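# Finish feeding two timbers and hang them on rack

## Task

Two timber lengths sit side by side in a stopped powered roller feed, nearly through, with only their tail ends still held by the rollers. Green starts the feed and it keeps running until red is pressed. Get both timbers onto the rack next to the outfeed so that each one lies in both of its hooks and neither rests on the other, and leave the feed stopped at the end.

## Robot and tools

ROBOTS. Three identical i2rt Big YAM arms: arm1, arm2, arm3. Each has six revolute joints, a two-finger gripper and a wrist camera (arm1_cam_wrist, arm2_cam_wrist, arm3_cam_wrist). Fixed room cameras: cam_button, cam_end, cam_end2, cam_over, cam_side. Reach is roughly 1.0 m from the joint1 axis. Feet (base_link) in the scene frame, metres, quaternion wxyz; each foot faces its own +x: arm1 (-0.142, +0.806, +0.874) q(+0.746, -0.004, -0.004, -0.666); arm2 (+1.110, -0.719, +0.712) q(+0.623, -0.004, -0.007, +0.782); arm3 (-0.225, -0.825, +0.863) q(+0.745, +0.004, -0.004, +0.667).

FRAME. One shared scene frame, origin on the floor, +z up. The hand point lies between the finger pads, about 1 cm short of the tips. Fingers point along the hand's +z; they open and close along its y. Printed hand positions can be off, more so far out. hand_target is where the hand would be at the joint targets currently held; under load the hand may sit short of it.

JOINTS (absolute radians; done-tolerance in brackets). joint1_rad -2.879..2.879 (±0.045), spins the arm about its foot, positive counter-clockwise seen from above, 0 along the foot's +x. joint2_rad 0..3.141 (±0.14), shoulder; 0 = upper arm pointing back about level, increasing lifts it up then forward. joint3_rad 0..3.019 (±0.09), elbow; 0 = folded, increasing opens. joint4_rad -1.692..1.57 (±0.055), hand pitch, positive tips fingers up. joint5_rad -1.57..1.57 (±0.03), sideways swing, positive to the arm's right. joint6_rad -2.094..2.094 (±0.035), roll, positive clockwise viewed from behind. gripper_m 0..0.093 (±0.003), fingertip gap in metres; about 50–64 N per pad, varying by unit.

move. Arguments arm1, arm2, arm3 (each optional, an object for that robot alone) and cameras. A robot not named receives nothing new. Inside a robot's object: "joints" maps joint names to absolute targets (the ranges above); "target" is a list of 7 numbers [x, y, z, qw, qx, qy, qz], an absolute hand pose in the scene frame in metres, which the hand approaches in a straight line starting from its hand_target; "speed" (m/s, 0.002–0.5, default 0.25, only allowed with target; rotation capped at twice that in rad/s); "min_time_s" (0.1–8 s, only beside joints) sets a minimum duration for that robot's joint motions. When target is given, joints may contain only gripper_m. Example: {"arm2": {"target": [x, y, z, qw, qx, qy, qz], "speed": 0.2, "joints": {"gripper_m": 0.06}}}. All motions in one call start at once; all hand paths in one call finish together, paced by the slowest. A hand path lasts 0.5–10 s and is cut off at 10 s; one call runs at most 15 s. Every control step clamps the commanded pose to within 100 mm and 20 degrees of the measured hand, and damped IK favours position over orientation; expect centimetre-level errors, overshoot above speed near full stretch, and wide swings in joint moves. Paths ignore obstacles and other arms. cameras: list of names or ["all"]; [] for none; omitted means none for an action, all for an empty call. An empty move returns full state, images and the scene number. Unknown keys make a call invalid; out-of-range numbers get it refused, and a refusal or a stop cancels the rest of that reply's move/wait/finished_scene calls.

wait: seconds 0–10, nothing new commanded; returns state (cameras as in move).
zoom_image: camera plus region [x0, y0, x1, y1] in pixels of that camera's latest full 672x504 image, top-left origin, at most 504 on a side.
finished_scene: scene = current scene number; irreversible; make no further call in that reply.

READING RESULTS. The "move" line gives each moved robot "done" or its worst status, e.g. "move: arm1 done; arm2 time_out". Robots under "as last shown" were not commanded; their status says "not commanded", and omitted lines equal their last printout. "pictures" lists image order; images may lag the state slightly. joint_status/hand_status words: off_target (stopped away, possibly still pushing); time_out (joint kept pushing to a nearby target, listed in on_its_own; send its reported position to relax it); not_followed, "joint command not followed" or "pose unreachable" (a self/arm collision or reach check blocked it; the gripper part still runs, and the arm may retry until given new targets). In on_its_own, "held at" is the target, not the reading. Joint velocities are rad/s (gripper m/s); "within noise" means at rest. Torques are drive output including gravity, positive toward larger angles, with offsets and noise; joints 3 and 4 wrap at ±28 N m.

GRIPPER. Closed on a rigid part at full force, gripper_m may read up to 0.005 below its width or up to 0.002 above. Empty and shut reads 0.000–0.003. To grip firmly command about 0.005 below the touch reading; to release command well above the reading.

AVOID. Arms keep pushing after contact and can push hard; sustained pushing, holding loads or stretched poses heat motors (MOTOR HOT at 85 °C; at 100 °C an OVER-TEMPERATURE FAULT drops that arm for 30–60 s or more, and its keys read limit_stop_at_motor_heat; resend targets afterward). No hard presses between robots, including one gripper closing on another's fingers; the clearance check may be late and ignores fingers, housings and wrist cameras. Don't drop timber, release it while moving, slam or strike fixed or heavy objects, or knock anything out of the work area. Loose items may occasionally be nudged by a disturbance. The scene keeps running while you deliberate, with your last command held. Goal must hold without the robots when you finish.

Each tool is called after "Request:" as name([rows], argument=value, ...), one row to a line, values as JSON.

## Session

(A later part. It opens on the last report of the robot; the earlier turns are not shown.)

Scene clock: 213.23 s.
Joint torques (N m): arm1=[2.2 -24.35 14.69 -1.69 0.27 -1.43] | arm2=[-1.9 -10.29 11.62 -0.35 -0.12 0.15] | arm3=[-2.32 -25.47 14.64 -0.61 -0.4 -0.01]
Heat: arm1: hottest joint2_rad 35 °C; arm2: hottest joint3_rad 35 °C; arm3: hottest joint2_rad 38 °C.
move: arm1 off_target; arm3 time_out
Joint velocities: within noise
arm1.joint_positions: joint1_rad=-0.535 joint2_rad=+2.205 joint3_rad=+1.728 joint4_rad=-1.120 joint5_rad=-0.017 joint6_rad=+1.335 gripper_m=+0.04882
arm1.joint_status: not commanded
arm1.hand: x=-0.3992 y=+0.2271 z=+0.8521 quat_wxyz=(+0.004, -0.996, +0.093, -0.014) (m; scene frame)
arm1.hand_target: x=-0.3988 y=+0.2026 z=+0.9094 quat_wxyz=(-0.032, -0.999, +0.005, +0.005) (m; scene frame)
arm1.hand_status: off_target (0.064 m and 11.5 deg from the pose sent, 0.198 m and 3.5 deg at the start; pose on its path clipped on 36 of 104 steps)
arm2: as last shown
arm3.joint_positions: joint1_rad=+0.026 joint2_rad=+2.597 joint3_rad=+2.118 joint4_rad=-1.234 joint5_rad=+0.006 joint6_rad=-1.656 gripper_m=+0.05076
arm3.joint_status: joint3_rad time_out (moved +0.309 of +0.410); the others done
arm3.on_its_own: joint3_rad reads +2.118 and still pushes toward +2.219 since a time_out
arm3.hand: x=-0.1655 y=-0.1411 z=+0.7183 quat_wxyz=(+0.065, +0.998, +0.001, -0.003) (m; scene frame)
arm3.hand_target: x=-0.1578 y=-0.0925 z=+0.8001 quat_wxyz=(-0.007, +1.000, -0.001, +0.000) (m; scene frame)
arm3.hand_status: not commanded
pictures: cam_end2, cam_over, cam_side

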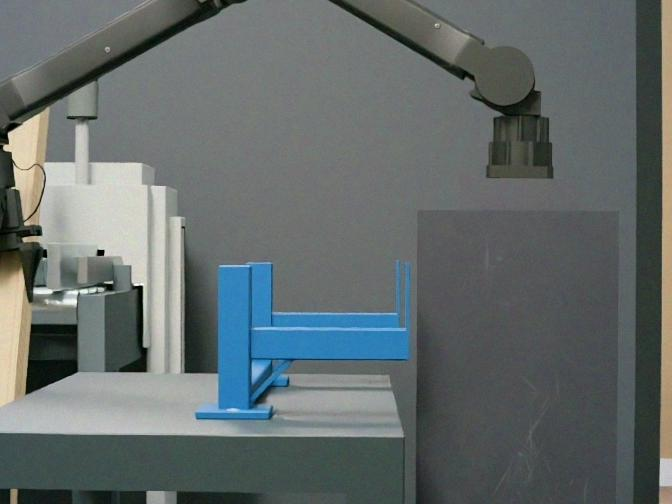

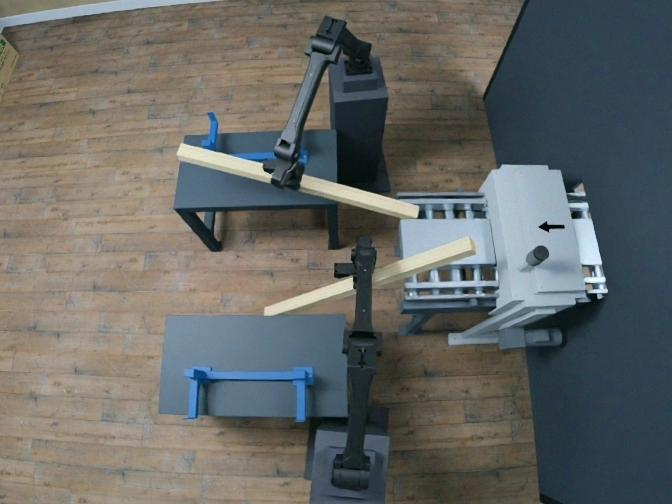

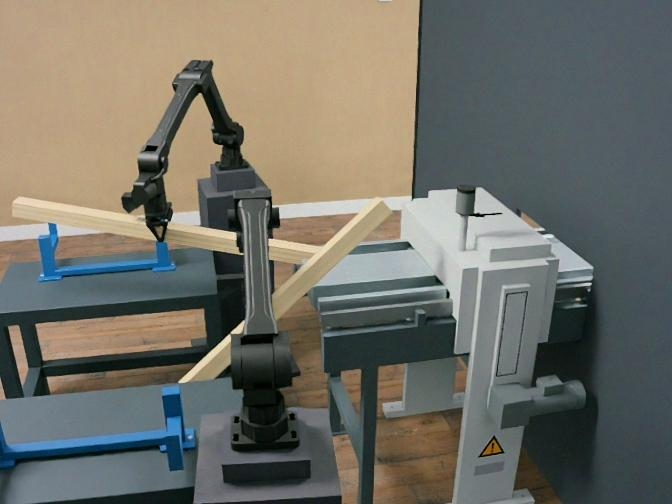

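Request:
move(arm3={"joints":{"joint1_rad":0.0,"joint2_rad":2.603,"joint3_rad":2.312,"joint4_rad":-1.28,"joint5_rad":0.0,"joint6_rad":-1.66},"min_time_s":1.0}, arm1={"target":[-0.55,0.25,0.91,0.03,1,0,0],"speed":0.15})

Request:
move(arm3={"joints":{"joint1_rad":0.0,"joint2_rad":2.46,"joint3_rad":2.486,"joint4_rad":-1.597,"joint5_rad":0.0,"joint6_rad":-1.66},"min_time_s":1.5}, arm1={"target":[-0.59,0.36,0.90,0.03,1,-0.03,0],"speed":0.15}, cameras=["cam_over","cam_side","cam_end","cam_end2"])

Scene clock: 234.87 s.
Joint torques (N m): arm1=[0.21 -26.46 17.43 -0.92 -0.25 -0.06] | arm2=[-1.9 -10.34 11.63 -0.36 -0.12 0.15] | arm3=[-2.37 -25.99 14.84 -0.57 -0.41 -0.01]
Heat: arm1: hottest joint2_rad 39 °C; arm2: hottest joint3_rad 37 °C; arm3: hottest joint3_rad 38 °C.
move: arm1 off_target; arm3 time_out
Joint velocities: within noise
arm1.joint_positions: joint1_rad=-0.748 joint2_rad=+2.297 joint3_rad=+1.845 joint4_rad=-1.219 joint5_rad=-0.020 joint6_rad=+0.940 gripper_m=+0.04882
arm1.joint_status: not commanded
arm1.hand: x=-0.5205 y=+0.2864 z=+0.8348 quat_wxyz=(+0.028, -0.999, +0.002, -0.038) (m; scene frame)
arm1.hand_target: x=-0.5460 y=+0.2556 z=+0.9110 quat_wxyz=(-0.030, -1.000, +0.000, +0.001) (m; scene frame)
arm1.hand_status: off_target (0.089 m and 8.0 deg from the pose sent, 0.163 m and 11.5 deg at the start)
arm2: as last shown
arm3.joint_positions: joint1_rad=+0.007 joint2_rad=+2.672 joint3_rad=+2.209 joint4_rad=-1.255 joint5_rad=+0.007 joint6_rad=-1.656 gripper_m=+0.05076
arm3.joint_status: joint3_rad time_out (moved +0.091 of +0.194); the others done
arm3.on_its_own: joint3_rad reads +2.209 and still pushes toward +2.312 since a time_out
arm3.hand: x=-0.1508 y=-0.1313 z=+0.6967 quat_wxyz=(+0.067, +0.998, -0.009, -0.003) (m; scene frame)
arm3.hand_target: x=-0.1416 y=-0.0810 z=+0.7807 quat_wxyz=(-0.006, +1.000, -0.011, +0.000) (m; scene frame)
arm3.hand_status: not commanded
pictures: none

not run: a stop came earlier in this reply.

Request:
move(arm3={"joints":{"joint1_rad":0.0,"joint2_rad":2.42,"joint3_rad":2.45,"joint4_rad":-1.60,"joint5_rad":0.0,"joint6_rad":-1.66},"min_time_s":1.5}, arm1={"target":[-0.59,0.36,0.90,0.03,1,-0.03,0],"speed":0.15}, cameras=["cam_over","cam_side","cam_end","cam_end2"])

Scene clock: 247.30 s.
Joint torques (N m): arm1=[1.32 -27.16 11.37 -0.09 -0.26 -0.05] | arm2=[-1.9 -10.34 11.63 -0.35 -0.12 0.15] | arm3=[-2.37 -28.75 15.64 -0.75 -0.41 -0.01]
Heat: arm1: hottest joint2_rad 39 °C; arm2: hottest joint3_rad 37 °C; arm3: hottest joint3_rad 42 °C.
move: arm1 off_target; arm3 time_out
Joint velocities: within noise
arm1.joint_positions: joint1_rad=-0.916 joint2_rad=+2.196 joint3_rad=+1.648 joint4_rad=-1.115 joint5_rad=-0.026 joint6_rad=+0.842 gripper_m=+0.04882
arm1.joint_status: not commanded
arm1.hand: x=-0.5716 y=+0.3850 z=+0.8298 quat_wxyz=(+0.019, -0.998, +0.037, -0.042) (m; scene frame)
arm1.hand_target: x=-0.5875 y=+0.3625 z=+0.8987 quat_wxyz=(-0.030, -0.999, +0.030, +0.000) (m; scene frame)
arm1.hand_status: off_target (0.077 m and 7.4 deg from the pose sent, 0.120 m and 8.6 deg at the start)
arm2: as last shown
arm3.joint_positions: joint1_rad=+0.007 joint2_rad=+2.525 joint3_rad=+2.345 joint4_rad=-1.572 joint5_rad=+0.007 joint6_rad=-1.656 gripper_m=+0.05076
arm3.joint_status: joint3_rad time_out (moved +0.137 of +0.241); the others done
arm3.on_its_own: joint3_rad reads +2.345 and still pushes toward +2.450 since a time_out
arm3.hand: x=-0.1503 y=-0.1276 z=+0.8531 quat_wxyz=(+0.084, +0.996, -0.009, -0.005) (m; scene frame)
arm3.hand_target: x=-0.1435 y=-0.0978 z=+0.9649 quat_wxyz=(-0.007, +1.000, -0.011, +0.000) (m; scene frame)
arm3.hand_status: not commanded
pictures: cam_end, cam_end2, cam_over, cam_side

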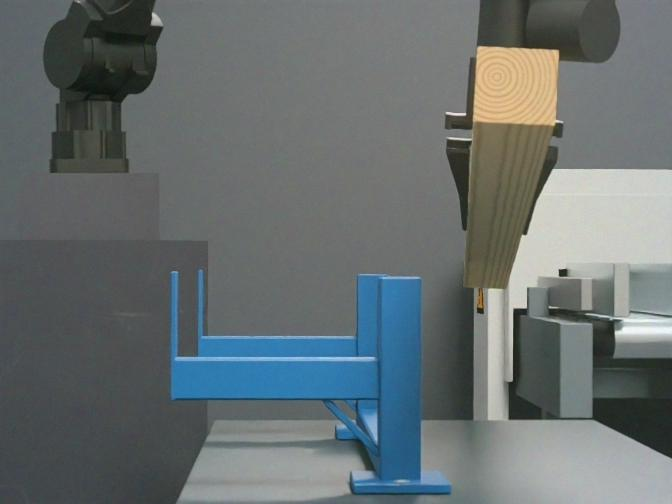

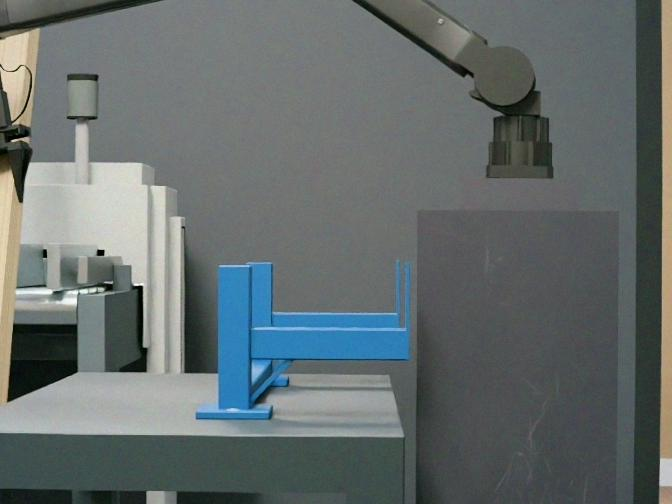

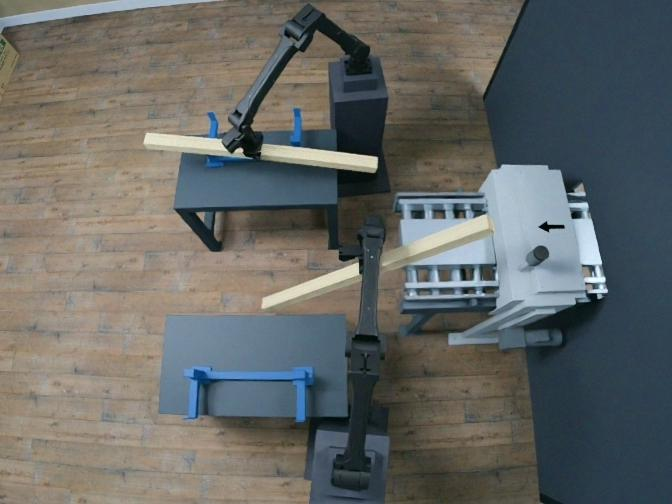

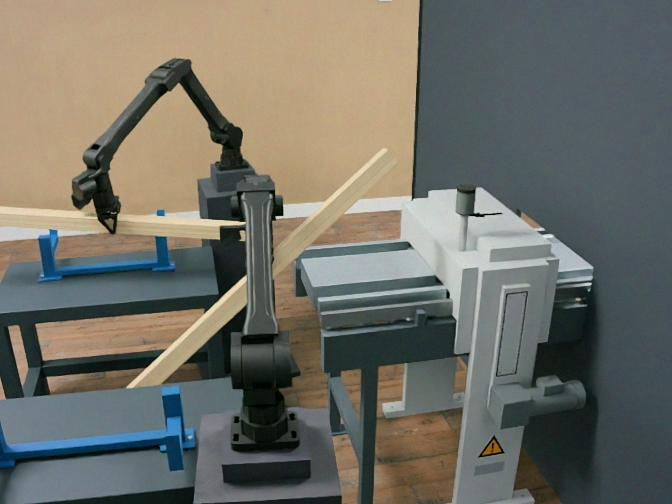

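Request:
move(arm3={"joints":{"joint1_rad":0.02,"joint2_rad":2.30,"joint3_rad":2.50,"joint4_rad":-1.68,"joint5_rad":0.0,"joint6_rad":-1.66},"min_time_s":1.5}, arm1={"target":[-0.60,0.525,0.92,0.03,1,0.0,0.07],"speed":0.15}, cameras=["cam_over","cam_side","cam_end","cam_end2"])

Scene clock: 277.20 s.
Joint torques (N m): arm1=[0.67 -23.82 10.8 -1.46 -0.43 -0.06] | arm2=[-1.9 -10.34 11.63 -0.36 -0.12 0.15] | arm3=[-1.14 -29.1 16.47 -0.47 -0.41 -0.01]
Heat: arm1: hottest joint2_rad 42 °C; arm2: hottest joint3_rad 38 °C; arm3: hottest joint3_rad 53 °C.
move: arm1 off_target; arm3 time_out
Joint velocities: within noise
arm1.joint_positions: joint1_rad=-1.167 joint2_rad=+2.020 joint3_rad=+1.429 joint4_rad=-1.168 joint5_rad=-0.100 joint6_rad=+0.518 gripper_m=+0.04882
arm1.joint_status: not commanded
arm1.hand: x=-0.5844 y=+0.5354 z=+0.8631 quat_wxyz=(-0.003, -0.994, +0.005, -0.107) (m; scene frame)
arm1.hand_target: x=-0.5982 y=+0.5261 z=+0.9180 quat_wxyz=(-0.030, -0.997, +0.000, -0.070) (m; scene frame)
arm1.hand_status: off_target (0.060 m and 5.3 deg from the pose sent, 0.169 m and 7.7 deg at the start)
arm2: as last shown
arm3.joint_positions: joint1_rad=+0.013 joint2_rad=+2.416 joint3_rad=+2.384 joint4_rad=-1.657 joint5_rad=+0.007 joint6_rad=-1.656 gripper_m=+0.05076
arm3.joint_status: joint3_rad time_out (moved +0.039 of +0.155); the others done
arm3.on_its_own: joint3_rad reads +2.384 and still pushes toward +2.496 since a time_out
arm3.hand: x=-0.1545 y=-0.1267 z=+0.9439 quat_wxyz=(+0.053, +0.999, -0.006, -0.002) (m; scene frame)
arm3.hand_target: x=-0.1593 y=-0.1094 z=+1.0669 quat_wxyz=(-0.050, +0.999, -0.001, +0.004) (m; scene frame)
arm3.hand_status: not commanded
pictures: cam_end, cam_end2, cam_over, cam_side

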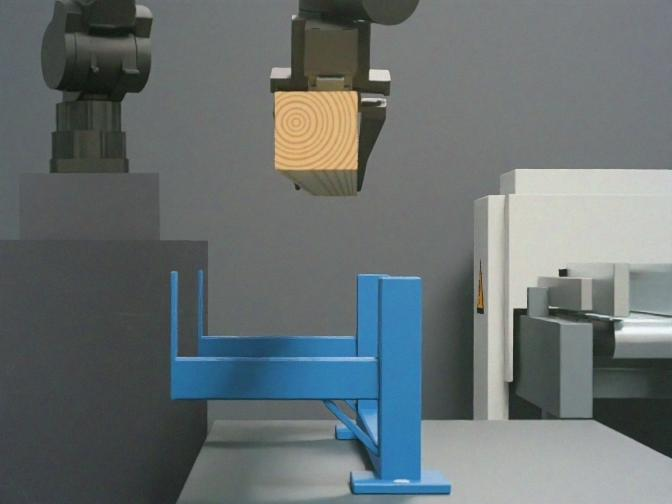

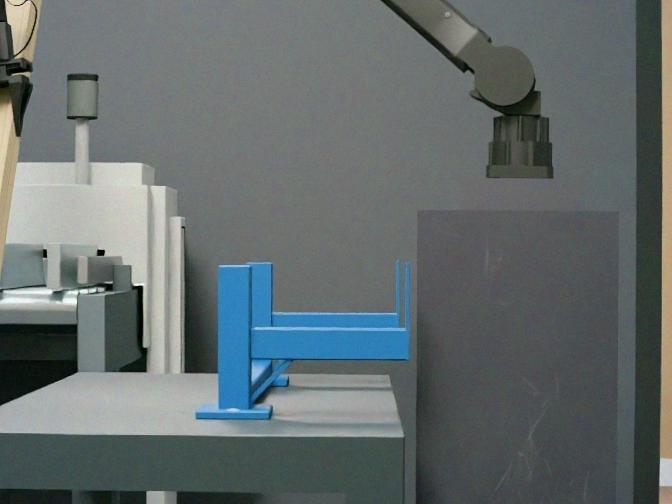

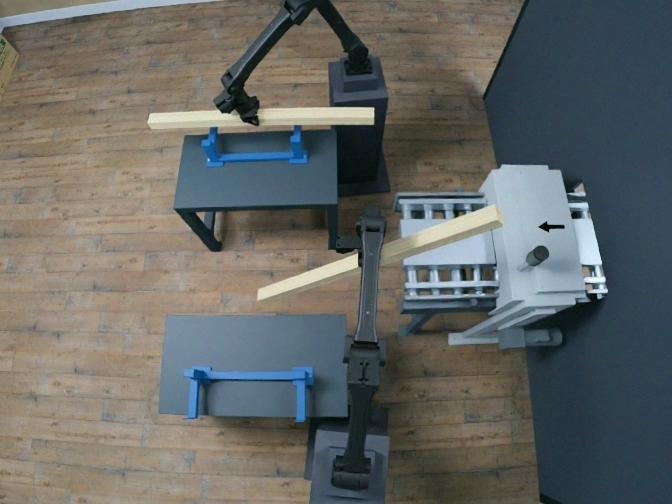

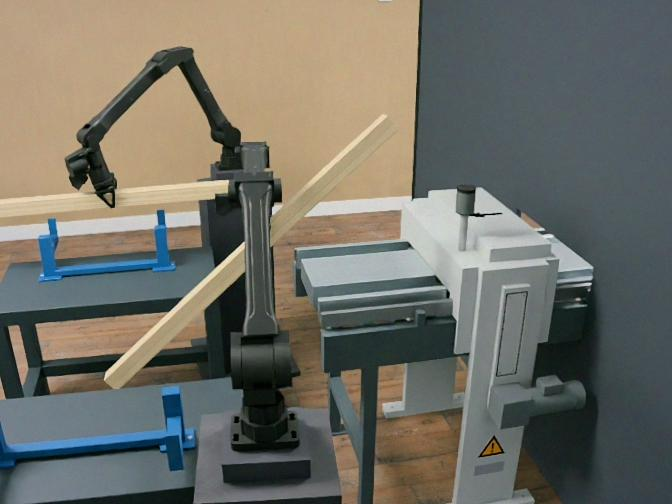

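Request:
move(arm3={"joints":{"joint2_rad":2.30,"joint3_rad":2.45,"joint5_rad":-0.42},"min_time_s":2.5}, arm1={"target":[-0.605,0.543,0.80,0.03,1,0.0,0.06],"speed":0.1}, cameras=["cam_over","cam_side","cam_end","cam_end2"])

Scene clock: 315.90 s.
Joint torques (N m): arm1=[-0.15 -21.42 8.7 -0.24 -0.24 -0.07] | arm2=[-1.9 -10.34 11.63 -0.35 -0.12 0.15] | arm3=[-1.14 -29.04 13.14 -0.46 -1.56 0]
Heat: arm1: hottest joint2_rad 39 °C; arm2: hottest joint3_rad 39 °C; arm3: hottest joint3_rad 62 °C.
move: arm1 off_target; arm3 time_out
Joint velocities: within noise
arm1.joint_positions: joint1_rad=-1.192 joint2_rad=+2.144 joint3_rad=+1.330 joint4_rad=-0.914 joint5_rad=-0.093 joint6_rad=+0.488 gripper_m=+0.04882
arm1.joint_status: not commanded
arm1.hand: x=-0.5817 y=+0.5513 z=+0.7663 quat_wxyz=(-0.010, -0.996, +0.001, -0.092) (m; scene frame)
arm1.hand_target: x=-0.6040 y=+0.5436 z=+0.7997 quat_wxyz=(-0.030, -0.998, +0.000, -0.060) (m; scene frame)
arm1.hand_status: off_target (0.042 m and 4.3 deg from the pose sent, 0.067 m and 6.2 deg at the start)
arm2: as last shown
arm3.joint_positions: joint1_rad=+0.013 joint2_rad=+2.416 joint3_rad=+2.384 joint4_rad=-1.657 joint5_rad=-0.387 joint6_rad=-1.656 gripper_m=+0.05076
arm3.joint_status: joint5_rad time_out (moved -0.394 of -0.427); the others done
arm3.on_its_own: joint5_rad reads -0.387 and still pushes toward -0.420 since a time_out
arm3.hand: x=-0.2212 y=-0.1188 z=+0.9567 quat_wxyz=(+0.034, +0.980, -0.016, -0.196) (m; scene frame)
arm3.hand_target: x=-0.2307 y=-0.1119 z=+1.0636 quat_wxyz=(-0.045, +0.978, +0.005, -0.205) (m; scene frame)
arm3.hand_status: not commanded
pictures: cam_end, cam_end2, cam_over, cam_side

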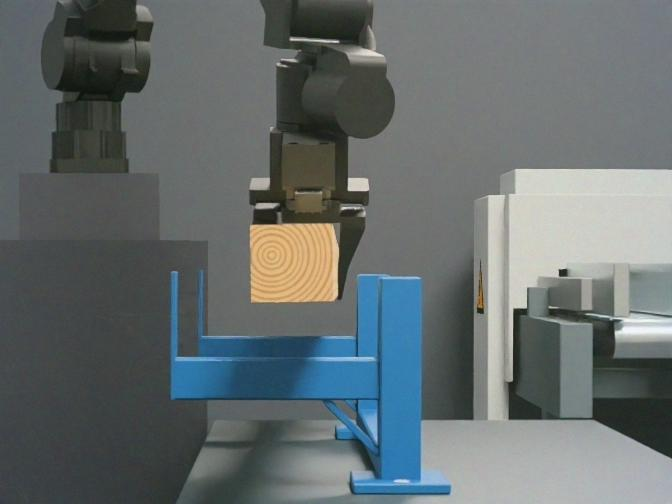

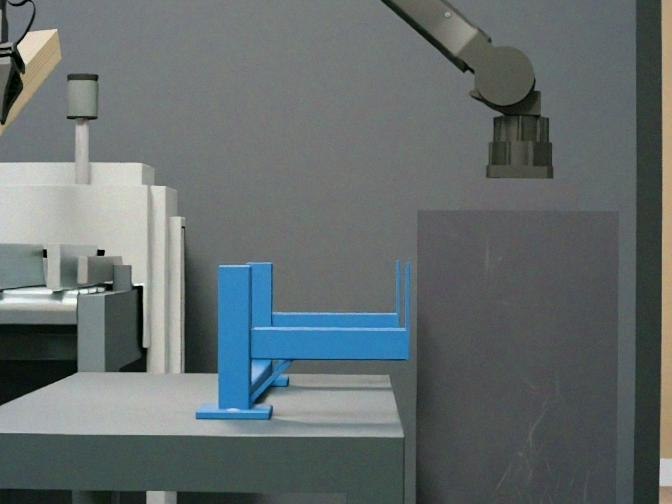

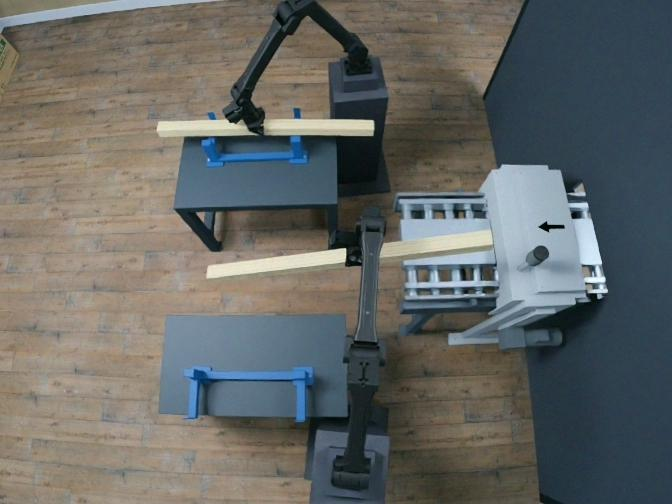

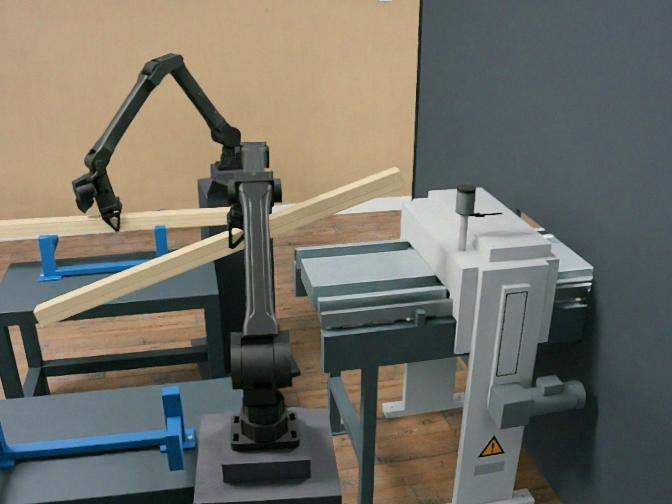

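Request:
move(arm3={"joints":{"joint1_rad":1.05,"joint2_rad":1.72,"joint3_rad":1.52,"joint4_rad":-1.36,"joint5_rad":-0.52,"joint6_rad":-0.62},"min_time_s":3.5}, arm1={"target":[-0.605,0.555,0.70,0.03,1,0.0,0.05],"speed":0.06}, cameras=["cam_over","cam_side","cam_end","cam_end2"])

Scene clock: 340.93 s.
Joint torques (N m): arm1=[-0.62 -13.86 7.77 3.71 -0.01 -0.16] | arm2=[-1.9 -10.34 11.63 -0.35 -0.12 0.15] | arm3=[-2.61 -20.42 11 0.57 -1.52 -0.09]
Heat: arm1: hottest joint2_rad 36 °C; arm2: hottest joint3_rad 40 °C; arm3: hottest joint3_rad 58 °C.
move: arm1 off_target; arm3 time_out
Joint velocities: within noise
arm1.joint_positions: joint1_rad=-1.205 joint2_rad=+2.215 joint3_rad=+1.302 joint4_rad=-0.786 joint5_rad=-0.088 joint6_rad=+0.480 gripper_m=+0.04882
arm1.joint_status: not commanded
arm1.hand: x=-0.5836 y=+0.5586 z=+0.7212 quat_wxyz=(-0.016, -0.997, +0.003, -0.077) (m; scene frame)
arm1.hand_target: x=-0.6037 y=+0.5559 z=+0.7020 quat_wxyz=(-0.029, -0.998, +0.000, -0.050) (m; scene frame)
arm1.hand_status: off_target (0.030 m and 3.6 deg from the pose sent, 0.070 m and 5.3 deg at the start)
arm2: as last shown
arm3.joint_positions: joint1_rad=+1.058 joint2_rad=+1.811 joint3_rad=+1.477 joint4_rad=-1.364 joint5_rad=-0.489 joint6_rad=-0.612 gripper_m=+0.05076
arm3.joint_status: joint5_rad time_out (moved -0.101 of -0.133); the others done
arm3.on_its_own: joint5_rad reads -0.489 and still pushes toward -0.520 since a time_out
arm3.hand: x=-0.6863 y=-0.5948 z=+0.9963 quat_wxyz=(+0.227, +0.970, -0.021, -0.089) (m; scene frame)
arm3.hand_target: x=-0.6970 y=-0.5886 z=+1.0592 quat_wxyz=(+0.199, +0.968, -0.003, -0.154) (m; scene frame)
arm3.hand_status: not commanded
pictures: cam_end, cam_end2, cam_over, cam_side

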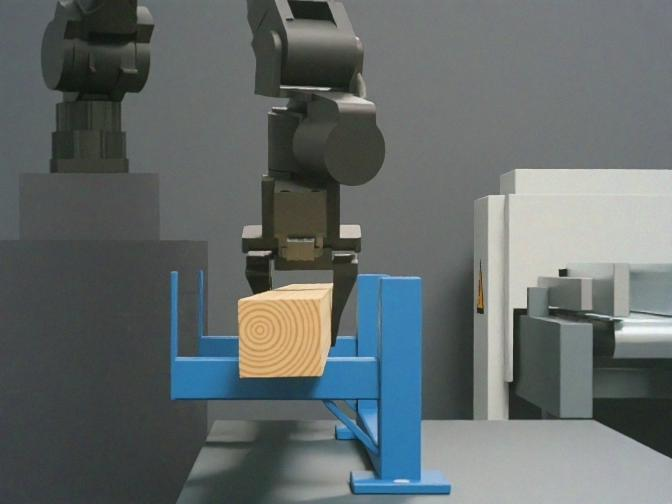

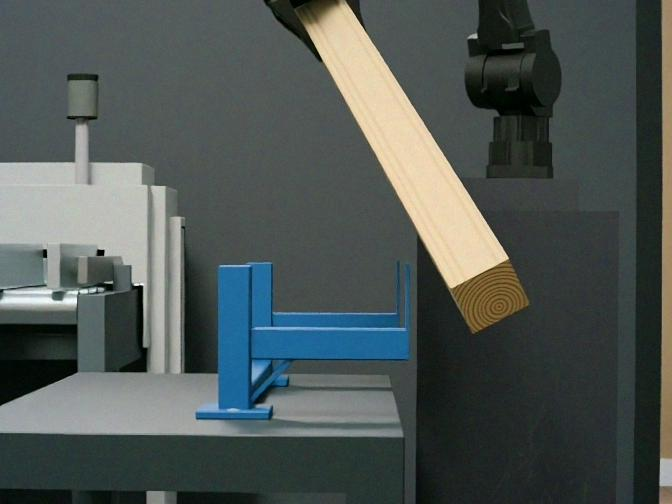

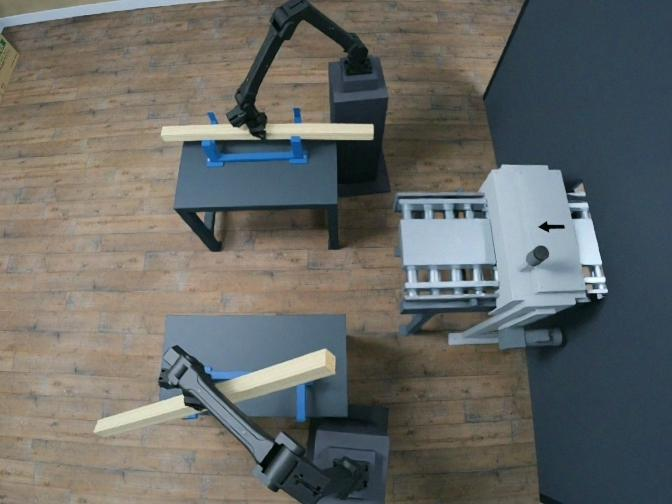

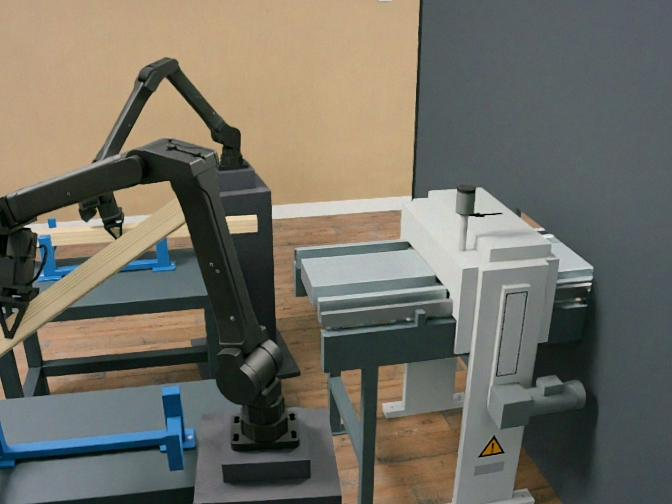

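Request:
move(arm3={"target":[-0.62,-0.55,1.0,-0.02,0.97,0.0,-0.22],"speed":0.15}, arm1={"target":[-0.59,0.557,0.712,0.015,1,0.0,0.065],"speed":0.05}, cameras=["cam_over","cam_side","cam_end","cam_end2"])

Request:
move(arm1={"joints":{"gripper_m":0.078}})

Request:
move(arm1={"target":[-0.59,0.557,0.87,0.015,1,0.0,0.03],"speed":0.12}, cameras=["cam_over","cam_side","cam_end","cam_end2","arm1_cam_wrist"])

Scene clock: 359.03 s.
Joint torques (N m): arm1=[0.56 -15.68 6.6 1.48 0.19 -0.07] | arm2=[-1.96 -10.34 11.63 -0.35 -0.12 0.15] | arm3=[-2.49 -15.5 11.11 2.3 -0.96 -0.1]
Heat: arm1: hottest joint2_rad 35 °C; arm2: hottest joint3_rad 40 °C; arm3: hottest joint3_rad 52 °C.
move: arm1 off_target; arm3 off_target
Joint velocities: within noise
arm1.joint_positions: joint1_rad=-1.204 joint2_rad=+2.214 joint3_rad=+1.300 joint4_rad=-0.786 joint5_rad=-0.083 joint6_rad=+0.483 gripper_m=+0.04882
arm1.joint_status: not commanded
arm1.hand: x=-0.5830 y=+0.5593 z=+0.7211 quat_wxyz=(-0.013, -0.997, +0.004, -0.077) (m; scene frame)
arm1.hand_target: x=-0.5898 y=+0.5570 z=+0.7123 quat_wxyz=(-0.015, -0.998, +0.000, -0.065) (m; scene frame)
arm1.hand_status: off_target (0.012 m and 1.4 deg from the pose sent, 0.011 m and 1.5 deg at the start)
arm2.joint_positions: joint1_rad=-0.027 joint2_rad=+1.358 joint3_rad=+1.079 joint4_rad=-1.352 joint5_rad=-0.014 joint6_rad=-1.007 gripper_m=+0.00051
arm2.joint_status: not commanded
arm2.hand: x=+1.0352 y=-0.3666 z=+0.8754 quat_wxyz=(+0.026, +0.983, -0.182, +0.011) (m; scene frame)
arm2.hand_target: x=+1.0292 y=-0.3512 z=+0.9000 quat_wxyz=(+0.000, +0.984, -0.180, +0.000) (m; scene frame)
arm2.hand_status: not commanded
arm3.joint_positions: joint1_rad=+0.985 joint2_rad=+1.521 joint3_rad=+0.978 joint4_rad=-0.826 joint5_rad=-0.239 joint6_rad=-0.640 gripper_m=+0.05076
arm3.joint_status: not commanded
arm3.hand: x=-0.5936 y=-0.5709 z=+0.9422 quat_wxyz=(+0.025, +0.988, -0.015, -0.152) (m; scene frame)
arm3.hand_target: x=-0.6168 y=-0.5524 z=+1.0005 quat_wxyz=(-0.021, +0.975, +0.001, -0.220) (m; scene frame)
arm3.hand_status: off_target (0.067 m and 9.8 deg from the pose sent, 0.080 m and 32.2 deg at the start)
pictures: cam_end, cam_end2, cam_over, cam_side

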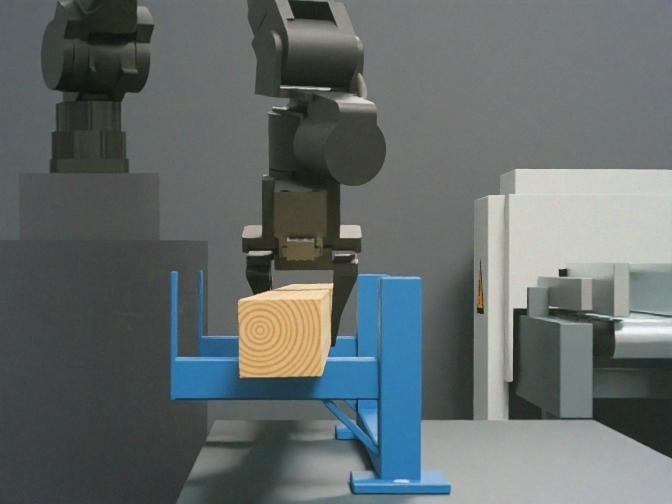

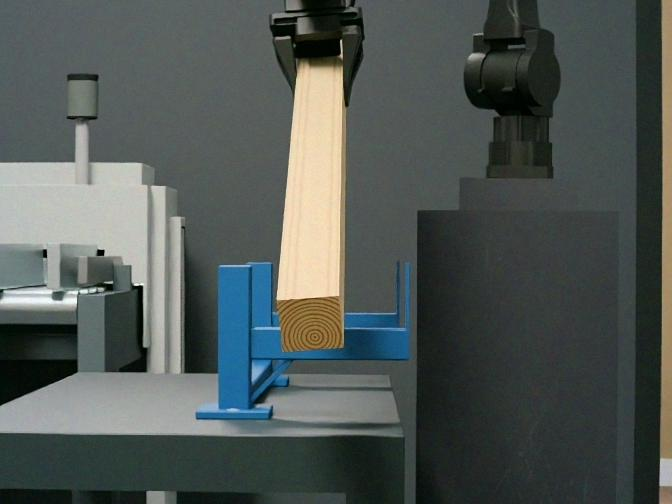

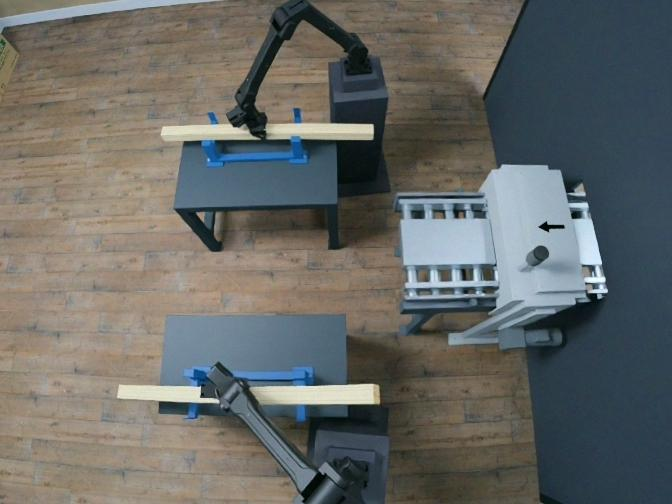

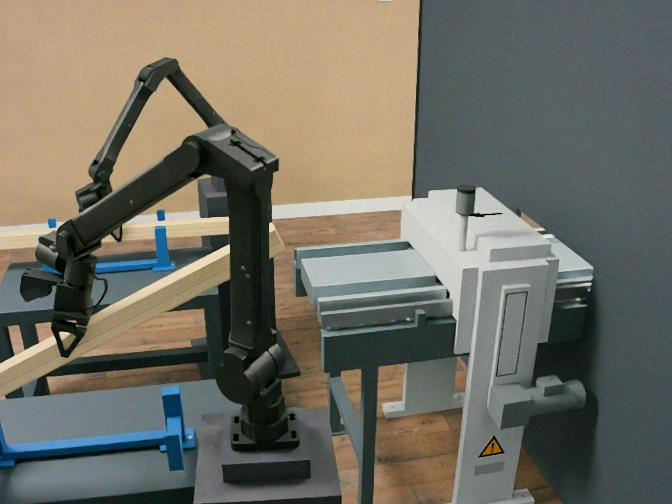

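Scene clock: 359.67 s.
Joint torques (N m): arm1=[1.44 -15.85 6.68 0.47 0.02 -0.07] | arm2=[-1.85 -10.29 11.63 -0.35 -0.12 0.15] | arm3=[-2.43 -15.44 11.1 2.28 -0.97 -0.09]
Heat: arm1: hottest joint2_rad 35 °C; arm2: hottest joint3_rad 40 °C; arm3: hottest joint3_rad 52 °C.
move: arm1 done
Joint velocities: within noise
arm1.joint_positions: joint1_rad=-1.205 joint2_rad=+2.217 joint3_rad=+1.300 joint4_rad=-0.761 joint5_rad=-0.078 joint6_rad=+0.483 gripper_m=+0.07787
arm1.joint_status: all done
arm1.hand: x=-0.5880 y=+0.5580 z=+0.7189 quat_wxyz=(-0.016, -0.998, +0.004, -0.066) (m; scene frame)
arm1.hand_target: x=-0.5898 y=+0.5571 z=+0.7123 quat_wxyz=(-0.015, -0.998, +0.000, -0.065) (m; scene frame)
arm1.hand_status: not commanded
arm2, arm3: as last shown
arm3.joint_positions: joint1_rad=+0.985 joint2_rad=+1.521 joint3_rad=+0.978 joint4_rad=-0.826 joint5_rad=-0.239 joint6_rad=-0.641 gripper_m=+0.05076
arm3.hand: x=-0.5936 y=-0.5709 z=+0.9422 quat_wxyz=(+0.025, +0.988, -0.014, -0.152) (m; scene frame)
pictures: none

Scene clock: 361.70 s.
Joint torques (N m): arm1=[1.38 -15.97 8.99 -0.27 0.08 0.06] | arm2=[-1.9 -10.34 11.63 -0.35 -0.12 0.15] | arm3=[-2.37 -15.38 11.1 2.3 -0.96 -0.1]
Heat: arm1: hottest joint2_rad 35 °C; arm2: hottest joint3_rad 40 °C; arm3: hottest joint3_rad 51 °C.
move: arm1 done
Joint velocities: within noise
arm1.joint_positions: joint1_rad=-1.200 joint2_rad=+1.916 joint3_rad=+1.281 joint4_rad=-0.982 joint5_rad=-0.047 joint6_rad=+0.486 gripper_m=+0.07794
arm1.joint_status: not commanded
arm1.hand: x=-0.5894 y=+0.5620 z=+0.8660 quat_wxyz=(-0.016, -0.999, +0.001, -0.032) (m; scene frame)
arm1.hand_target: x=-0.5900 y=+0.5571 z=+0.8700 quat_wxyz=(-0.015, -0.999, +0.000, -0.030) (m; scene frame)
arm1.hand_status: done (0.006 m and 0.3 deg from the pose sent, 0.151 m and 4.2 deg at the start)
arm2, arm3: as last shown
pictures: arm1_cam_wrist, cam_end, cam_end2, cam_over, cam_side

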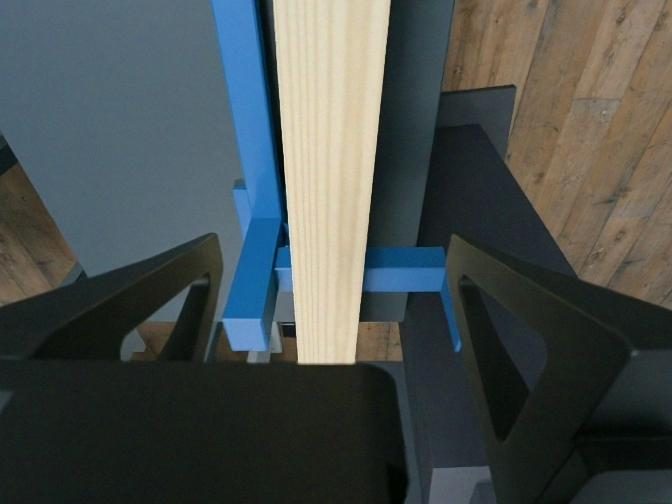

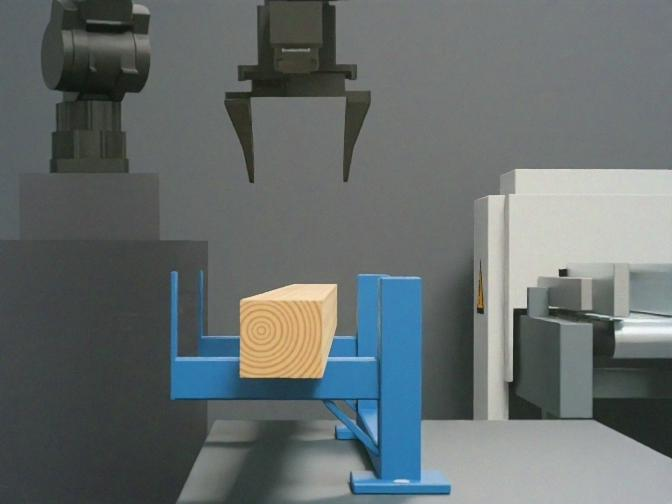

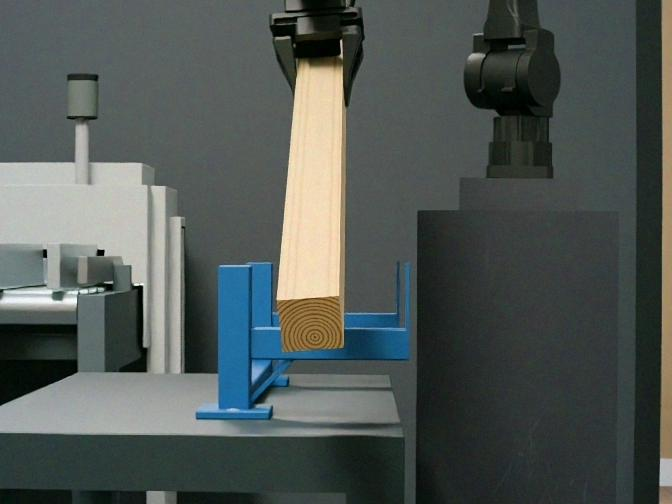

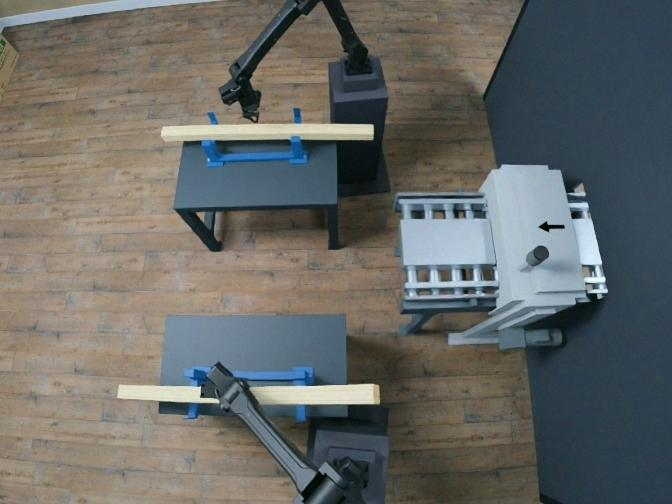

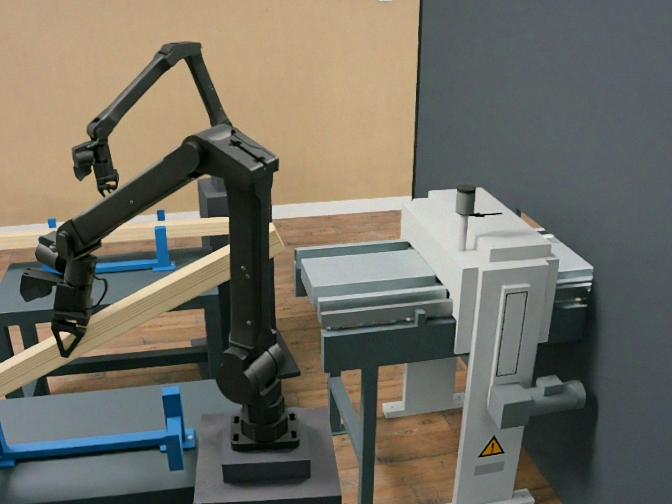

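Request:
move(arm3={"target":[-0.625,-0.555,0.88,-0.02,0.966,0.0,-0.26],"speed":0.1}, cameras=["cam_end2","cam_side","cam_over","arm3_cam_wrist"])

Scene clock: 404.37 s.
Joint torques (N m): arm1=[1.49 -15.62 8.99 -0.24 0.08 0.06] | arm2=[-1.9 -10.34 11.62 -0.35 -0.12 0.15] | arm3=[-2.55 -13.16 8.99 2.78 -1.14 0.11]
Heat: arm1: hottest joint2_rad 34 °C; arm2: hottest joint3_rad 40 °C; arm3: hottest joint3_rad 45 °C.
move: arm3 off_target
Joint velocities: within noise
arm1, arm2: as last shown
arm3.joint_positions: joint1_rad=+0.985 joint2_rad=+1.668 joint3_rad=+0.786 joint4_rad=-0.392 joint5_rad=-0.284 joint6_rad=-0.641 gripper_m=+0.05076
arm3.joint_status: not commanded
arm3.hand: x=-0.5933 y=-0.5798 z=+0.8412 quat_wxyz=(+0.013, +0.979, -0.005, -0.202) (m; scene frame)
arm3.hand_target: x=-0.6227 y=-0.5564 z=+0.8816 quat_wxyz=(-0.020, +0.966, +0.001, -0.259) (m; scene frame)
arm3.hand_status: off_target (0.056 m and 7.8 deg from the pose sent, 0.071 m and 13.8 deg at the start)
pictures: arm3_cam_wrist, cam_end2, cam_over, cam_side

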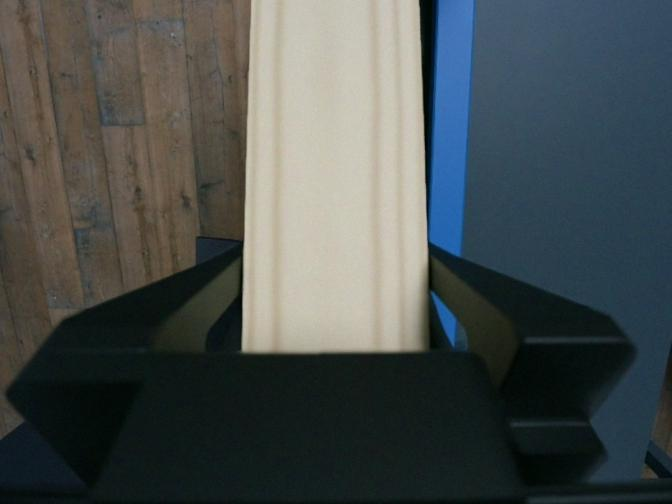

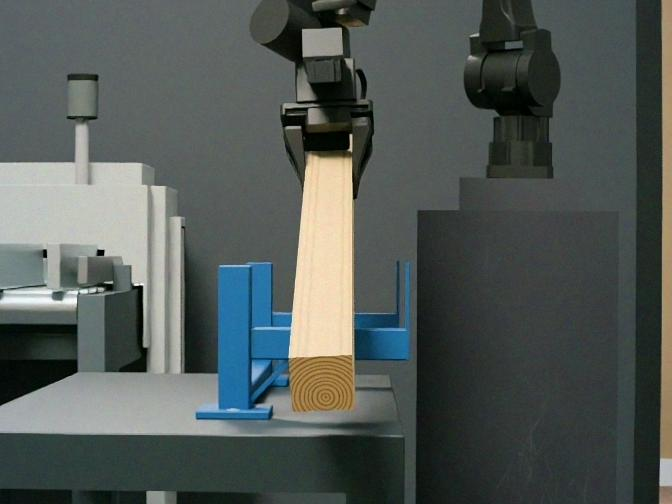

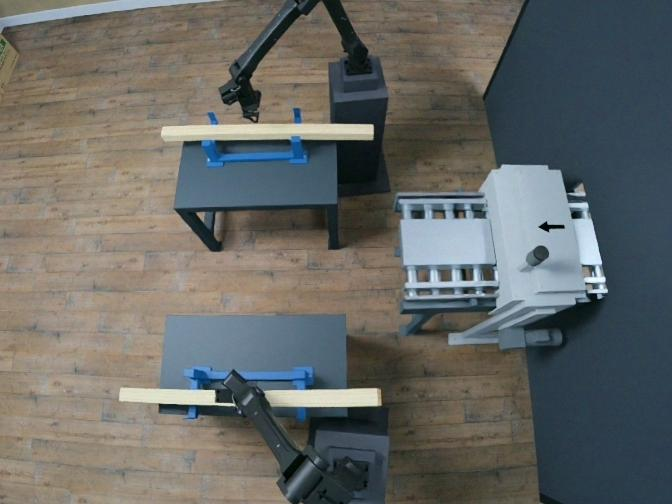

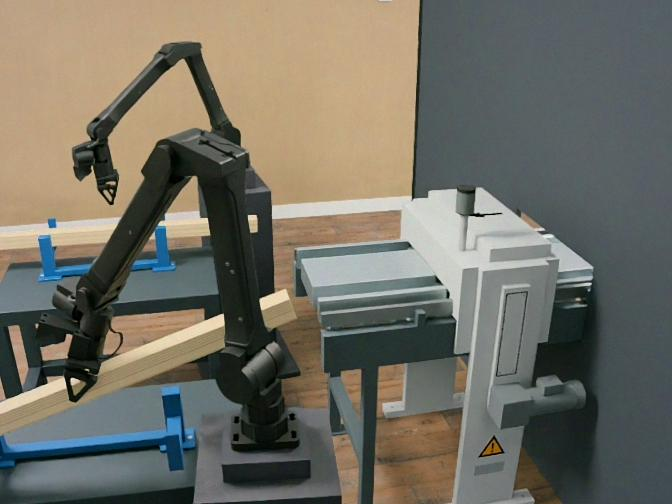

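Request:
move(arm3={"target":[-0.625,-0.553,0.80,-0.02,0.963,0.0,-0.27],"speed":0.08}, cameras=["cam_end2","cam_side"])

Request:
move(arm3={"target":[-0.622,-0.553,0.745,-0.02,0.972,0.0,-0.23],"speed":0.06}, cameras=["cam_end2","cam_side","cam_over"])

Scene clock: 412.70 s.
Joint torques (N m): arm1=[1.26 -15.74 8.96 -0.31 0.07 0.07] | arm2=[-1.9 -10.34 11.62 -0.35 -0.12 0.15] | arm3=[-2.73 -12.16 6.67 2.39 -0.66 0.12]
Heat: arm1: hottest joint2_rad 34 °C; arm2: hottest joint3_rad 40 °C; arm3: hottest joint3_rad 44 °C.
move: arm3 off_target
Joint velocities: within noise
arm1, arm2: as last shown
arm3.joint_positions: joint1_rad=+0.982 joint2_rad=+1.851 joint3_rad=+0.754 joint4_rad=-0.112 joint5_rad=-0.313 joint6_rad=-0.641 gripper_m=+0.05076
arm3.joint_status: not commanded
arm3.hand: x=-0.6040 y=-0.5742 z=+0.7772 quat_wxyz=(+0.004, +0.972, +0.001, -0.234) (m; scene frame)
arm3.hand_target: x=-0.6240 y=-0.5537 z=+0.8008 quat_wxyz=(-0.020, +0.963, +0.000, -0.270) (m; scene frame)
arm3.hand_status: off_target (0.038 m and 5.0 deg from the pose sent, 0.059 m and 8.9 deg at the start)
pictures: cam_end2, cam_side

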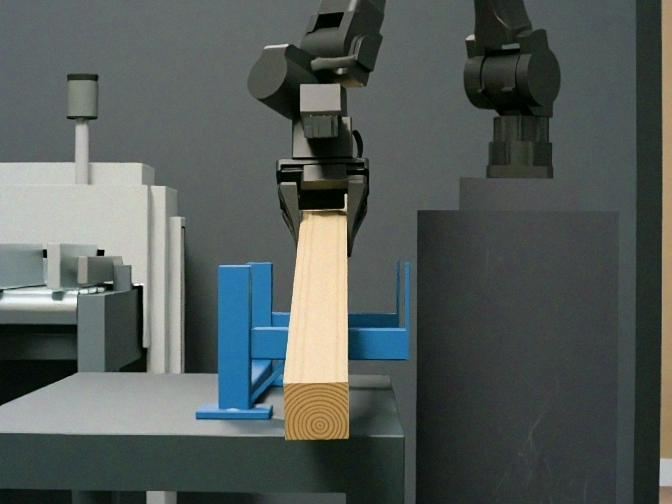

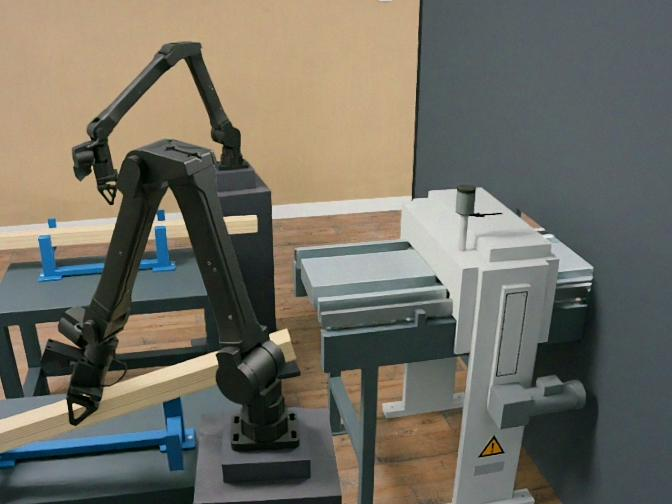

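Scene clock: 414.20 s.
Joint torques (N m): arm1=[1.49 -15.68 8.96 -0.25 0.08 0.07] | arm2=[-1.9 -10.29 11.62 -0.35 -0.12 0.15] | arm3=[-1.61 -12.4 6.94 1.76 -0.18 0.11]
Heat: arm1: hottest joint2_rad 34 °C; arm2: hottest joint3_rad 41 °C; arm3: hottest joint3_rad 44 °C.
move: arm3 off_target
Joint velocities: within noise
arm1, arm2: as last shown
arm3.joint_positions: joint1_rad=+0.985 joint2_rad=+1.987 joint3_rad=+0.770 joint4_rad=-0.050 joint5_rad=-0.272 joint6_rad=-0.644 gripper_m=+0.05076
arm3.joint_status: not commanded
arm3.hand: x=-0.5934 y=-0.5754 z=+0.7262 quat_wxyz=(+0.006, +0.980, -0.004, -0.201) (m; scene frame)
arm3.hand_target: x=-0.6209 y=-0.5540 z=+0.7465 quat_wxyz=(-0.020, +0.973, +0.000, -0.230) (m; scene frame)
arm3.hand_status: off_target (0.041 m and 4.6 deg from the pose sent, 0.043 m and 2.8 deg at the start)
pictures: cam_end2, cam_over, cam_side

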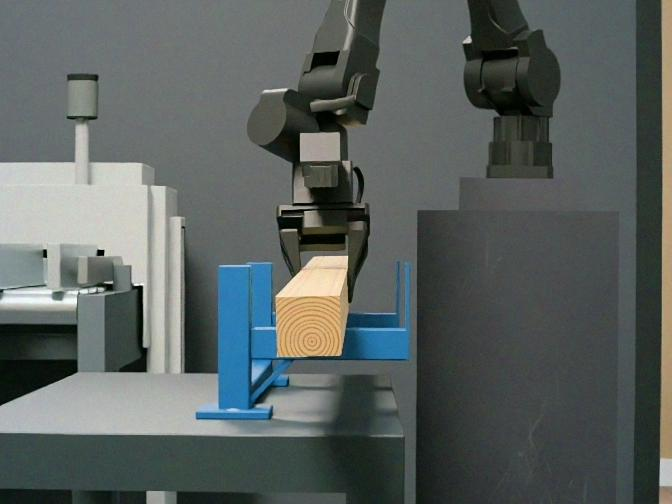

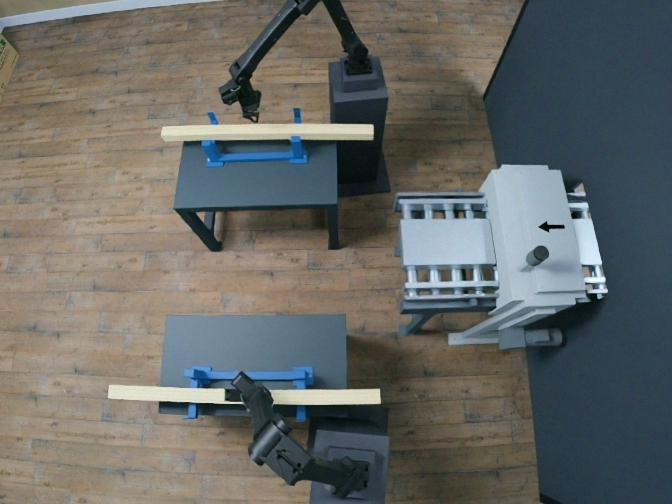

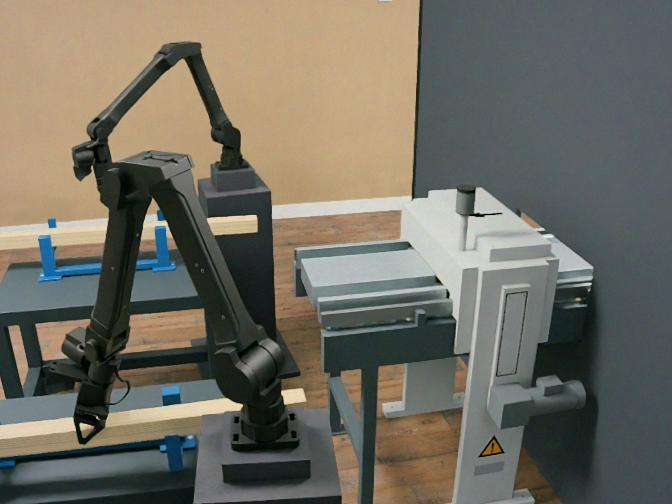

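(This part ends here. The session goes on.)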